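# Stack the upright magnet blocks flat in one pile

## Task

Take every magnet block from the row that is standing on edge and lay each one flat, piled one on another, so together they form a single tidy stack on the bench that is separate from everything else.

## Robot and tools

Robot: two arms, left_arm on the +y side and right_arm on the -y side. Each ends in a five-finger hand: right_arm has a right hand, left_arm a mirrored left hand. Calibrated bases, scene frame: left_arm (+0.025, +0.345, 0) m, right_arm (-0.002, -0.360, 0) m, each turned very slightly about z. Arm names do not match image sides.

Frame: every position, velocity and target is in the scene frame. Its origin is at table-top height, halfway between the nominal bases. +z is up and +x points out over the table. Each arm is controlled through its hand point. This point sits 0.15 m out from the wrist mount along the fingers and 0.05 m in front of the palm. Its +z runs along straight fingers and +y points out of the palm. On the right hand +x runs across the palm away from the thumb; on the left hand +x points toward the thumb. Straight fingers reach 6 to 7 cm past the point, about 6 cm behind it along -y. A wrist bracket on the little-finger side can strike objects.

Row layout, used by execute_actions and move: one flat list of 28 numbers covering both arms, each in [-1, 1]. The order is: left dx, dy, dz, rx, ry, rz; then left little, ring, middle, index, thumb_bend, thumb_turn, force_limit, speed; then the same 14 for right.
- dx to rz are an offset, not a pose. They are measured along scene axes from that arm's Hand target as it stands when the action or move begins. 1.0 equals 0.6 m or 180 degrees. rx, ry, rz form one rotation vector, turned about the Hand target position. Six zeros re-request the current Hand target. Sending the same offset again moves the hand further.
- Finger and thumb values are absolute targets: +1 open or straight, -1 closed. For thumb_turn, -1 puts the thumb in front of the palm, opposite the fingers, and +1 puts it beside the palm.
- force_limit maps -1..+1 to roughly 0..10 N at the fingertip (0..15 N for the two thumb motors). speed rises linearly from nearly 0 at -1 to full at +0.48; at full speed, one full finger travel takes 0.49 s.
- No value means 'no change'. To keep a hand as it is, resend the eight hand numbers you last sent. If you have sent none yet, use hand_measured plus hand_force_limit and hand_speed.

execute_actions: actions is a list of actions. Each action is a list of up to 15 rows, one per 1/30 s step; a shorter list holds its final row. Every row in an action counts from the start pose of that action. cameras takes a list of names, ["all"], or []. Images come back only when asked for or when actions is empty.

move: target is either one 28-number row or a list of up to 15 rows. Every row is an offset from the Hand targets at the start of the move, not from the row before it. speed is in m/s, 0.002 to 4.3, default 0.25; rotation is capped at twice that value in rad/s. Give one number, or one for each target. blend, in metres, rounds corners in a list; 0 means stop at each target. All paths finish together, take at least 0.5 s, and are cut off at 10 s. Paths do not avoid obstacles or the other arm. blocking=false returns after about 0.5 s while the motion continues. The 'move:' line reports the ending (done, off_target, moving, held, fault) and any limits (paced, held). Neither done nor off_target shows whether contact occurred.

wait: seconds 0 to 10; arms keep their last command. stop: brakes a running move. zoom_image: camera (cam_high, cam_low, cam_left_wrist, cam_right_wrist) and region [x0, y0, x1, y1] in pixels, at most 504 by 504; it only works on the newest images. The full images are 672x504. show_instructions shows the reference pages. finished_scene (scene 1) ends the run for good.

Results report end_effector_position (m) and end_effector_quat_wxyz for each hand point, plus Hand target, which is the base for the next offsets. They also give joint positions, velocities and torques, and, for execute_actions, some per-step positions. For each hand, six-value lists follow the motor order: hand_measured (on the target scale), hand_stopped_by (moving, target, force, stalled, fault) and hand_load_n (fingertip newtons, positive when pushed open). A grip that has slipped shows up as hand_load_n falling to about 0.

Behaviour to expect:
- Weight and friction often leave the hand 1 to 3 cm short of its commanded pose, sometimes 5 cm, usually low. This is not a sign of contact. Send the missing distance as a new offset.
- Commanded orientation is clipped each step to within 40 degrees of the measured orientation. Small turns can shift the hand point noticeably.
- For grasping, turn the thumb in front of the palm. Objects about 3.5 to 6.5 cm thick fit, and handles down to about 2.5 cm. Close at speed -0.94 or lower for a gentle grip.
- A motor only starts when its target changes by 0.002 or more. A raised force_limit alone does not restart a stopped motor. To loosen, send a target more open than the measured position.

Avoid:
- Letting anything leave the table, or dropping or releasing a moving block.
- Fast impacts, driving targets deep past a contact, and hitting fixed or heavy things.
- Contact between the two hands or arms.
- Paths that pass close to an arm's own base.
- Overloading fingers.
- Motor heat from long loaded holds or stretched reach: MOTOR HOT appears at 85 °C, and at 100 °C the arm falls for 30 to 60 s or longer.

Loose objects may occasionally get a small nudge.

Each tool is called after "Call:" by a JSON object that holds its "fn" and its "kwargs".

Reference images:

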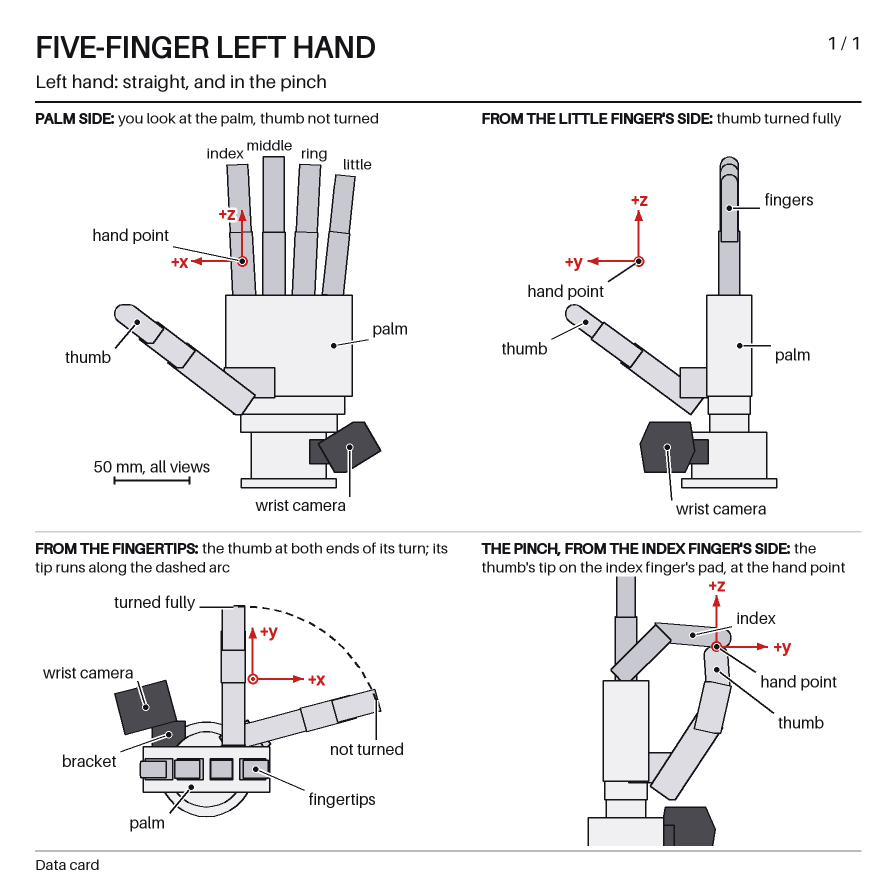

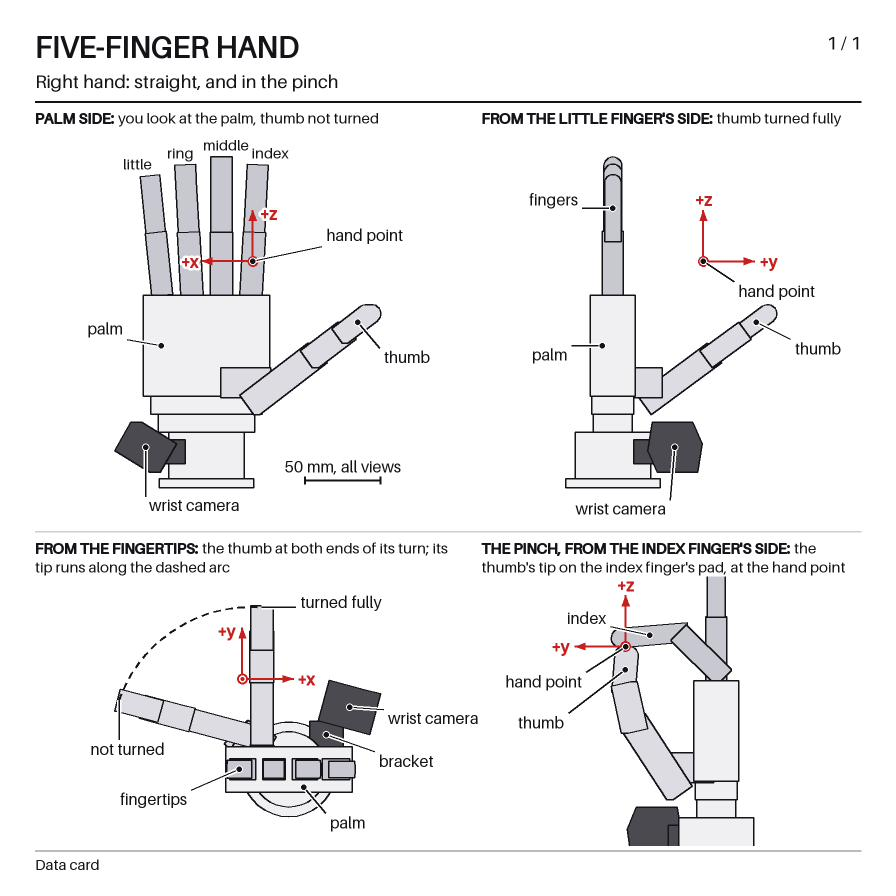

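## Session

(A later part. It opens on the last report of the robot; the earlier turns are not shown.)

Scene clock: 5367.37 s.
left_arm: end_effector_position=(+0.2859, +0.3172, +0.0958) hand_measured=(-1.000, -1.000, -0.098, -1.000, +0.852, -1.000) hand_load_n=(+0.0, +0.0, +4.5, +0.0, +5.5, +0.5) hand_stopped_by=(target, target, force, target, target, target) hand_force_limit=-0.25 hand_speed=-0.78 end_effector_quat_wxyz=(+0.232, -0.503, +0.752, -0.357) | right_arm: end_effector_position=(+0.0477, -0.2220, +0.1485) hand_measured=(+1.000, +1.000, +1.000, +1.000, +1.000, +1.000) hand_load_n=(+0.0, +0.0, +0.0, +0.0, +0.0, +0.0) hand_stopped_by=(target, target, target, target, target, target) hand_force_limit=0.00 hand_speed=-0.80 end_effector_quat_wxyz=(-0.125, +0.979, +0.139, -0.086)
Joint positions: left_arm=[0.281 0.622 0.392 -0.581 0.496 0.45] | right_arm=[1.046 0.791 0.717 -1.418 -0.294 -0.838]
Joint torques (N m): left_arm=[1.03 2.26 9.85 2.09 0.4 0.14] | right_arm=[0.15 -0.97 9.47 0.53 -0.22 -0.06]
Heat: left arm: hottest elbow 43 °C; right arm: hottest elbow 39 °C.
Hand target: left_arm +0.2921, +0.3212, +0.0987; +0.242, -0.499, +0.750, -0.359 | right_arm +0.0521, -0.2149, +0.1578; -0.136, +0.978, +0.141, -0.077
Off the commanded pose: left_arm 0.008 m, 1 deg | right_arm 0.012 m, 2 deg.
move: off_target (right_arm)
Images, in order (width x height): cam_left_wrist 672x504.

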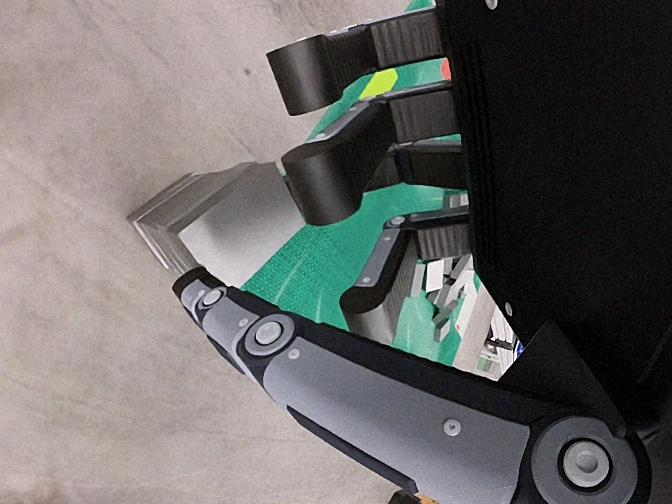

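Call:
{"fn": "move", "kwargs": {"target": [-0.0015, 0.0, -0.0035, 0, 0, 0, -1.0, -1, -0.5, -1, 0.85, -1, -0.25, -0.78, 0, 0, 0, 0, 0, 0, 1, 1, 1, 1, 1, 1, 0, -0.8], "speed": 0.04, "cameras": ["cam_left_wrist", "cam_low"]}}

Call:
{"fn": "zoom_image", "kwargs": {"camera": "cam_left_wrist", "region": [115, 185, 215, 285]}}

Call:
{"fn": "zoom_image", "kwargs": {"camera": "cam_left_wrist", "region": [200, 140, 300, 240]}}

Call:
{"fn": "zoom_image", "kwargs": {"camera": "cam_low", "region": [232, 180, 268, 231]}}

Scene clock: 5379.43 s.
left_arm: end_effector_position=(+0.2855, +0.3172, +0.0947) hand_measured=(-1.000, -1.000, -0.098, -1.000, +0.852, -1.000) hand_load_n=(+0.0, +0.0, +4.5, +0.5, +6.0, +0.5) hand_stopped_by=(target, target, force, target, target, target) hand_force_limit=-0.25 hand_speed=-0.78 end_effector_quat_wxyz=(+0.231, -0.503, +0.752, -0.357) | right_arm: end_effector_position=(+0.0477, -0.2220, +0.1485) hand_measured=(+1.000, +1.000, +1.000, +1.000, +1.000, +1.000) hand_load_n=(+0.0, +0.0, +0.0, +0.0, +0.0, +0.0) hand_stopped_by=(target, target, target, target, target, target) hand_force_limit=0.00 hand_speed=-0.80 end_effector_quat_wxyz=(-0.125, +0.979, +0.139, -0.086)
Joint positions: left_arm=[0.282 0.622 0.389 -0.579 0.497 0.451] | right_arm=[1.046 0.791 0.717 -1.418 -0.294 -0.838]
Joint torques (N m): left_arm=[1.08 1.73 9.57 2.18 0.38 0.14] | right_arm=[0.21 -0.91 9.46 0.53 -0.22 -0.05]
Heat: left arm: hottest elbow 43 °C; right arm: hottest elbow 39 °C.
Hand target: left_arm +0.2912, +0.3212, +0.0966; +0.242, -0.499, +0.750, -0.359 | right_arm +0.0521, -0.2149, +0.1578; -0.136, +0.978, +0.141, -0.077
Off the commanded pose: left_arm 0.007 m, 1 deg | right_arm 0.012 m, 2 deg.
move: off_target (right_arm)
Images, in order (width x height): cam_low 672x504, cam_left_wrist 672x504.

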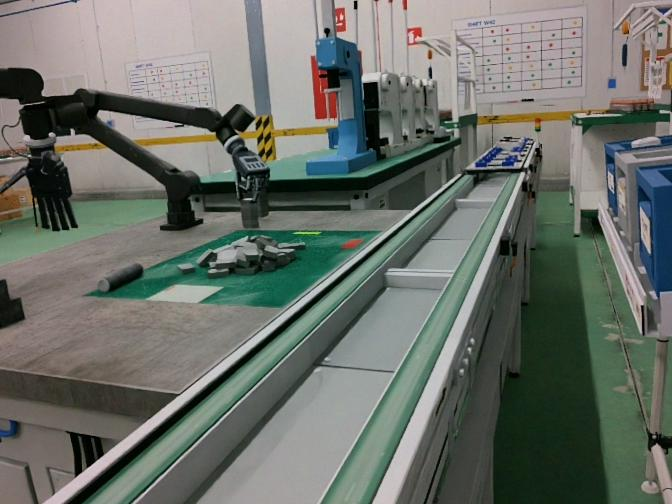

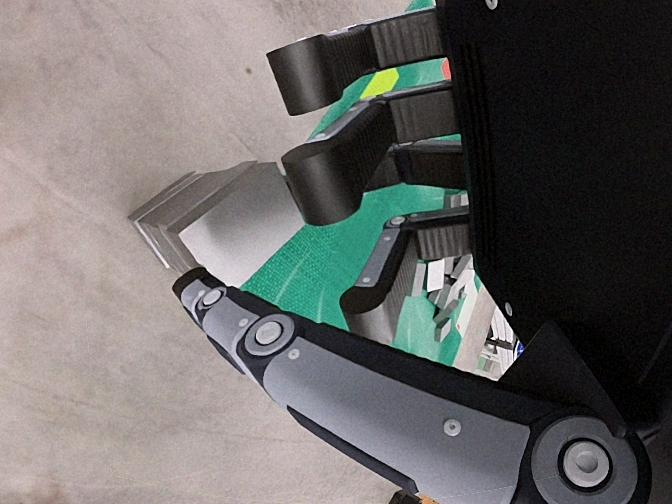

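Scaled by 5.040 from the camera's 672x504 image, which has a finer 960x720 frame.

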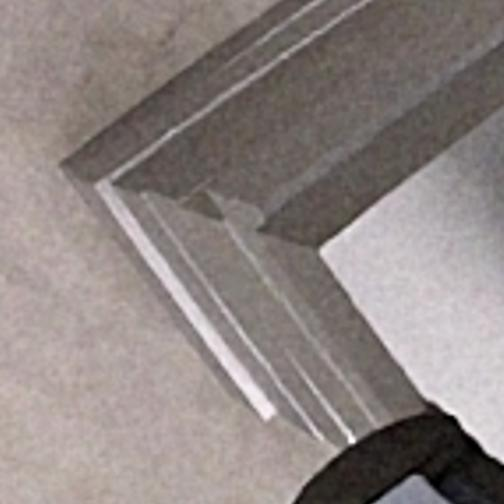

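Scaled by 5.040 from the camera's 672x504 image, which has a finer 960x720 frame.

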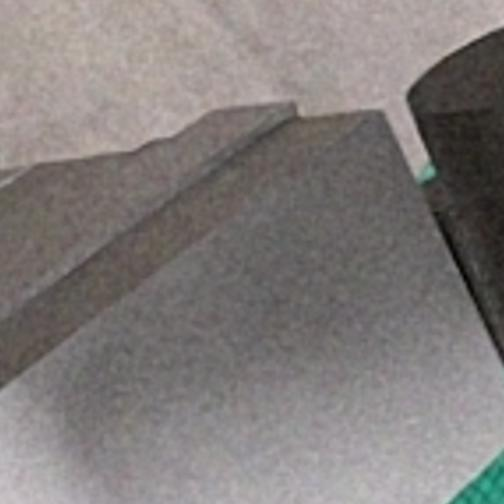

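Scaled by 9.882 from the camera's 672x504 image, which has a finer 960x720 frame.

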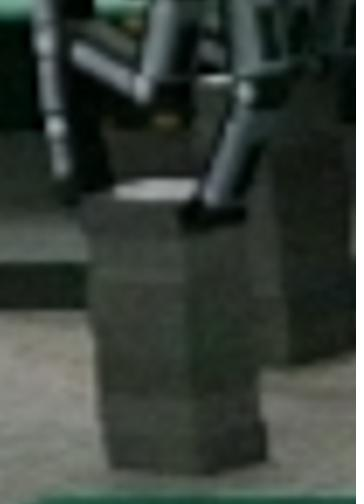

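Call:
{"fn": "move", "kwargs": {"target": [0, 0, 0, 0, 0, 0, -1, -1, 0.05, -1, 0.93, -1, -0.3, -0.8, 0, 0, 0, 0, 0, 0, 1, 1, 1, 1, 1, 1, 0, -0.8], "speed": 0.05, "cameras": ["cam_left_wrist", "cam_low"]}}

Call:
{"fn": "zoom_image", "kwargs": {"camera": "cam_left_wrist", "region": [130, 155, 290, 275]}}

Call:
{"fn": "zoom_image", "kwargs": {"camera": "cam_low", "region": [232, 180, 268, 231]}}

Scene clock: 5393.03 s.
left_arm: end_effector_position=(+0.2862, +0.3173, +0.0952) hand_measured=(-1.000, -1.000, +0.050, -1.000, +0.930, -1.000) hand_load_n=(+0.0, +0.0, +0.0, +0.0, +0.0, +0.0) hand_stopped_by=(target, target, target, target, target, target) hand_force_limit=-0.30 hand_speed=-0.80 end_effector_quat_wxyz=(+0.233, -0.502, +0.752, -0.358) | right_arm: end_effector_position=(+0.0477, -0.2220, +0.1485) hand_measured=(+1.000, +1.000, +1.000, +1.000, +1.000, +1.000) hand_load_n=(+0.0, +0.0, +0.0, +0.0, +0.0, -0.5) hand_stopped_by=(target, target, target, target, target, target) hand_force_limit=0.00 hand_speed=-0.80 end_effector_quat_wxyz=(-0.125, +0.979, +0.139, -0.086)
Joint positions: left_arm=[0.282 0.622 0.389 -0.576 0.498 0.451] | right_arm=[1.046 0.791 0.717 -1.418 -0.294 -0.838]
Joint torques (N m): left_arm=[0.97 1.9 9.55 2.04 0.36 0.14] | right_arm=[0.21 -1.03 9.47 0.54 -0.21 -0.05]
Heat: left arm: hottest elbow 44 °C; right arm: hottest elbow 39 °C.
Hand target: left_arm +0.2912, +0.3212, +0.0966; +0.242, -0.499, +0.750, -0.359 | right_arm +0.0521, -0.2149, +0.1578; -0.136, +0.978, +0.141, -0.077
Off the commanded pose: left_arm 0.007 m, 1 deg | right_arm 0.012 m, 2 deg.
move: off_target (right_arm)
Images, in order (width x height): cam_low 672x504, cam_left_wrist 672x504.

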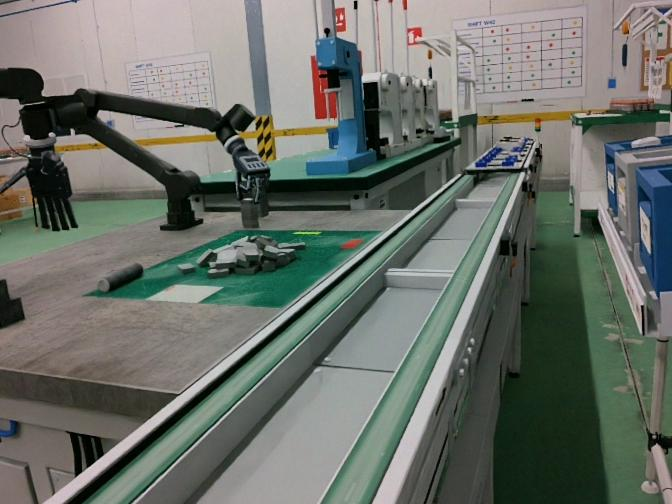

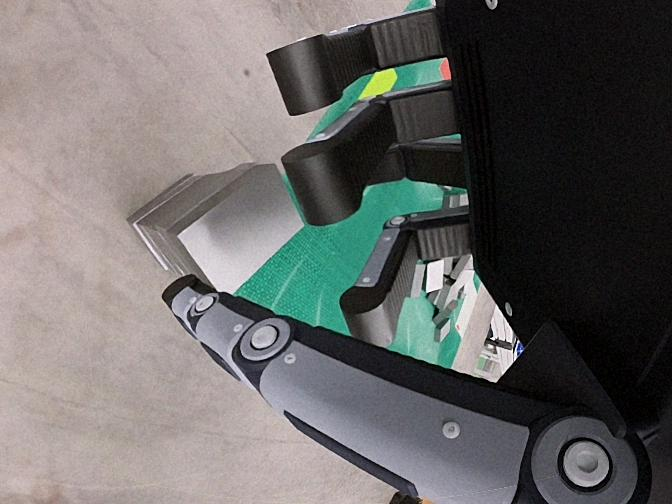

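Scaled by 3.150 from the camera's 672x504 image, which has a finer 960x720 frame.

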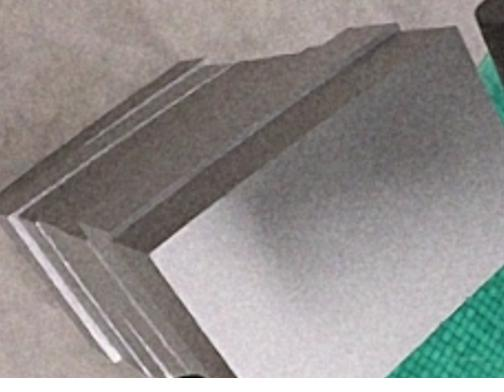

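Scaled by 9.882 from the camera's 672x504 image, which has a finer 960x720 frame.

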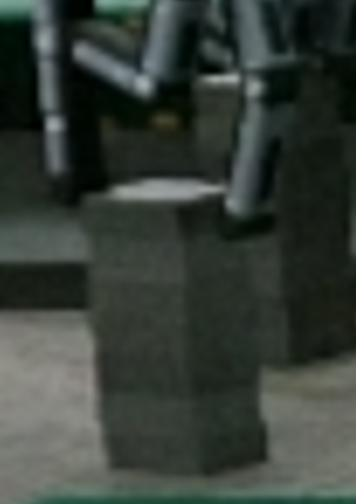

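Call:
{"fn": "move", "kwargs": {"target": [[0, 0, 0, 0, 0, 0, -1, -1, 0.25, -1, 0.93, -1, -0.3, -0.8, 0, 0, 0, 0, 0, 0, 1, 1, 1, 1, 1, 1, 0, -0.8], [0.012, 0.002, 0.10, 0, 0, 0, -1, -1, 0.25, -1, 0.93, -1, -0.3, -0.8, 0, 0, 0, 0, 0, 0, 1, 1, 1, 1, 1, 1, 0, -0.8]], "speed": 0.1, "cameras": ["cam_left_wrist", "cam_low"]}}

Call:
{"fn": "zoom_image", "kwargs": {"camera": "cam_left_wrist", "region": [100, 140, 300, 290]}}

Scene clock: 5402.10 s.
left_arm: end_effector_position=(+0.2884, +0.3183, +0.1320) hand_measured=(-1.000, -1.000, +0.250, -1.000, +0.930, -1.000) hand_load_n=(+0.0, +0.0, +0.0, +0.5, +0.0, +0.0) hand_stopped_by=(target, target, target, target, target, target) hand_force_limit=-0.30 hand_speed=-0.80 end_effector_quat_wxyz=(+0.224, -0.507, +0.753, -0.354) | right_arm: end_effector_position=(+0.0477, -0.2220, +0.1485) hand_measured=(+1.000, +1.000, +1.000, +1.000, +1.000, +1.000) hand_load_n=(+0.0, +0.0, +0.0, +0.0, +0.0, -0.5) hand_stopped_by=(target, target, target, target, target, target) hand_force_limit=0.00 hand_speed=-0.80 end_effector_quat_wxyz=(-0.125, +0.979, +0.139, -0.086)
Joint positions: left_arm=[0.282 0.622 0.494 -0.703 0.496 0.451] | right_arm=[1.046 0.791 0.717 -1.418 -0.294 -0.838]
Joint torques (N m): left_arm=[0.5 0.91 13.97 0.75 0.31 0.1] | right_arm=[0.15 -0.97 9.46 0.51 -0.22 -0.05]
Heat: left arm: hottest elbow 44 °C; right arm: hottest elbow 39 °C.
Hand target: left_arm +0.2984, +0.3224, +0.1565; +0.242, -0.499, +0.750, -0.359 | right_arm +0.0521, -0.2149, +0.1578; -0.136, +0.978, +0.141, -0.077
Off the commanded pose: left_arm 0.027 m, 2 deg | right_arm 0.012 m, 2 deg.
move: off_target (left_arm, right_arm)
Images, in order (width x height): cam_low 672x504, cam_left_wrist 672x504.

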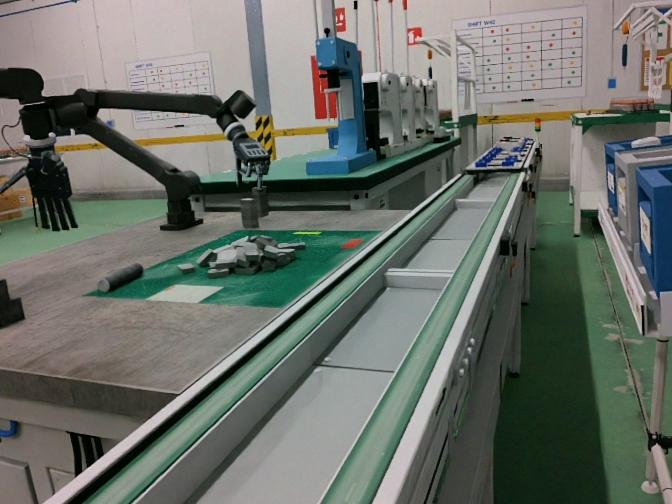

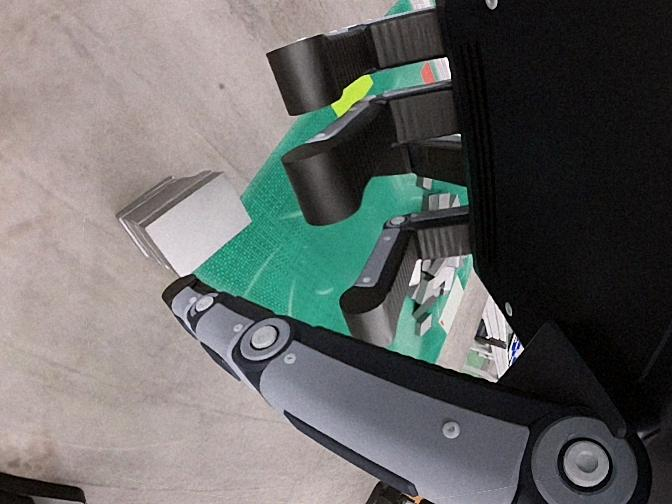

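Scaled by 2.520 from the camera's 672x504 image, which has a finer 960x720 frame.

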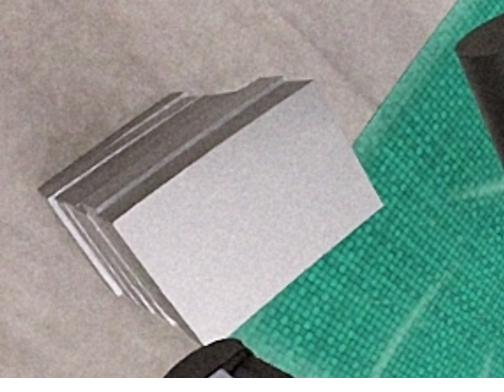

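Call:
{"fn": "move", "kwargs": {"target": [[0, 0, 0.10, 0, 0, 0, -1, -1, 0.25, -1, 0.93, -1, -0.3, -0.6, 0, 0, 0, 0, 0, 0, 1, 1, 1, 1, 1, 1, 0, -0.8], [-0.17, 0.02, 0.10, 0, 0, 0, -1, -1, 0.25, -1, 0.93, -1, -0.3, -0.6, 0, 0, 0, 0, 0, 0, 1, 1, 1, 1, 1, 1, 0, -0.8]], "speed": 0.15, "cameras": ["cam_left_wrist", "cam_low", "cam_high"]}}

Call:
{"fn": "zoom_image", "kwargs": {"camera": "cam_high", "region": [405, 165, 445, 220]}}

Call:
{"fn": "zoom_image", "kwargs": {"camera": "cam_low", "region": [232, 180, 280, 235]}}

Call:
{"fn": "zoom_image", "kwargs": {"camera": "cam_left_wrist", "region": [150, 130, 350, 300]}}

Scene clock: 5417.23 s.
left_arm: end_effector_position=(+0.1950, +0.3312, +0.2050) hand_measured=(-1.000, -1.000, +0.250, -1.000, +0.930, -1.000) hand_load_n=(+0.0, +0.0, +0.0, +0.0, +0.0, +0.0) hand_stopped_by=(target, target, target, target, target, target) hand_force_limit=-0.30 hand_speed=-0.60 end_effector_quat_wxyz=(+0.236, -0.501, +0.751, -0.360) | right_arm: end_effector_position=(+0.0477, -0.2220, +0.1485) hand_measured=(+1.000, +1.000, +1.000, +1.000, +1.000, +1.000) hand_load_n=(+0.0, +0.0, +0.0, +0.0, +0.0, +0.0) hand_stopped_by=(target, target, target, target, target, target) hand_force_limit=0.00 hand_speed=-0.80 end_effector_quat_wxyz=(-0.125, +0.979, +0.139, -0.086)
Joint positions: left_arm=[0.675 0.367 0.652 -1.31 0.743 0.83] | right_arm=[1.046 0.791 0.717 -1.418 -0.294 -0.838]
Joint torques (N m): left_arm=[1.03 5.42 11.79 0.43 0.52 0.15] | right_arm=[0.15 -0.91 9.46 0.53 -0.22 -0.06]
Heat: left arm: hottest elbow 45 °C; right arm: hottest elbow 39 °C.
Hand target: left_arm +0.1964, +0.3344, +0.2165; +0.242, -0.499, +0.750, -0.359 | right_arm +0.0521, -0.2149, +0.1578; -0.136, +0.978, +0.141, -0.077
Off the commanded pose: left_arm 0.012 m, 1 deg | right_arm 0.012 m, 2 deg.
move: off_target (left_arm, right_arm)
Images, in order (width x height): cam_high 672x504, cam_low 672x504, cam_left_wrist 672x504.

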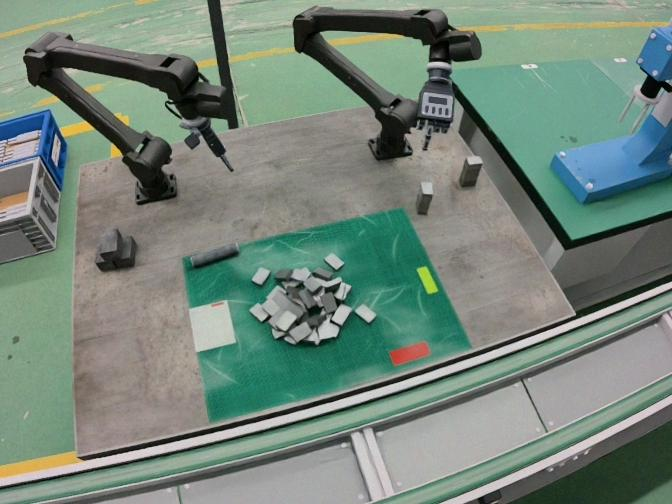

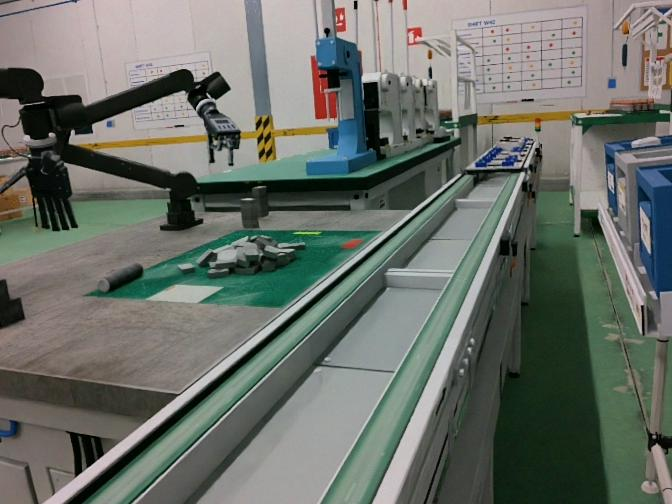

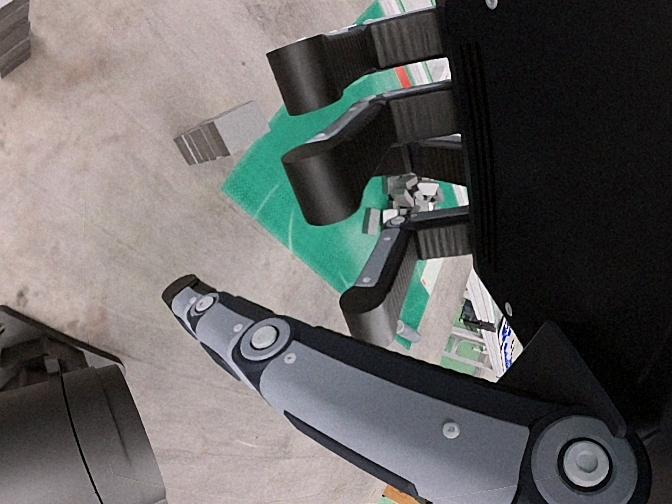

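Scaled by 9.164 from the camera's 672x504 image, which has a finer 960x720 frame.

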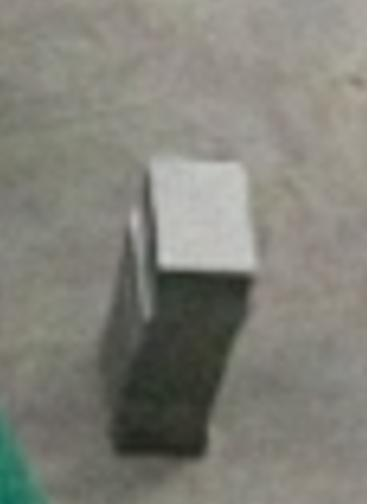

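Scaled by 9.164 from the camera's 672x504 image, which has a finer 960x720 frame.

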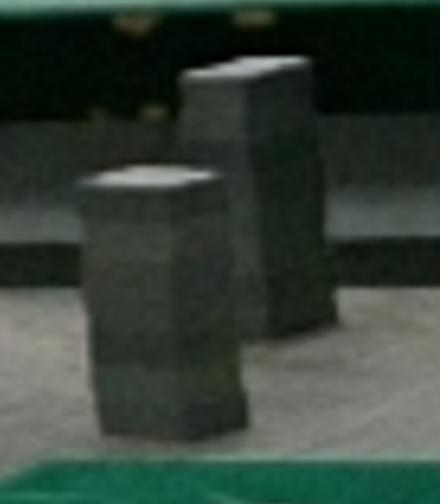

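Scaled by 2.520 from the camera's 672x504 image, which has a finer 960x720 frame.

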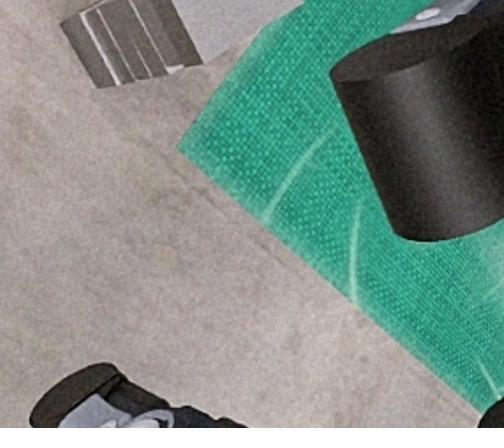

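Call:
{"fn": "zoom_image", "kwargs": {"camera": "cam_left_wrist", "region": [165, 90, 265, 175]}}

Call:
{"fn": "zoom_image", "kwargs": {"camera": "cam_high", "region": [412, 176, 438, 218]}}

Scaled by 5.040 from the camera's 672x504 image, which has a finer 960x720 frame.

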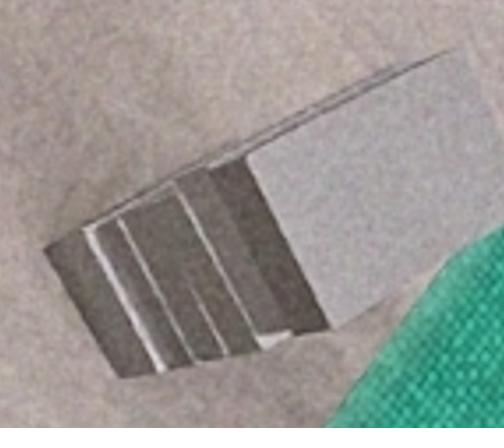

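Scaled by 12.000 from the camera's 672x504 image, which has a finer 960x720 frame.

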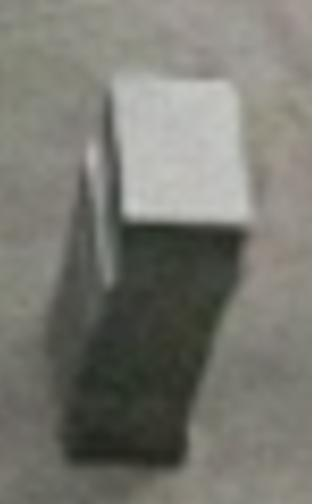

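Call:
{"fn": "finished_scene", "kwargs": {}}

The scene is finished: the task was done.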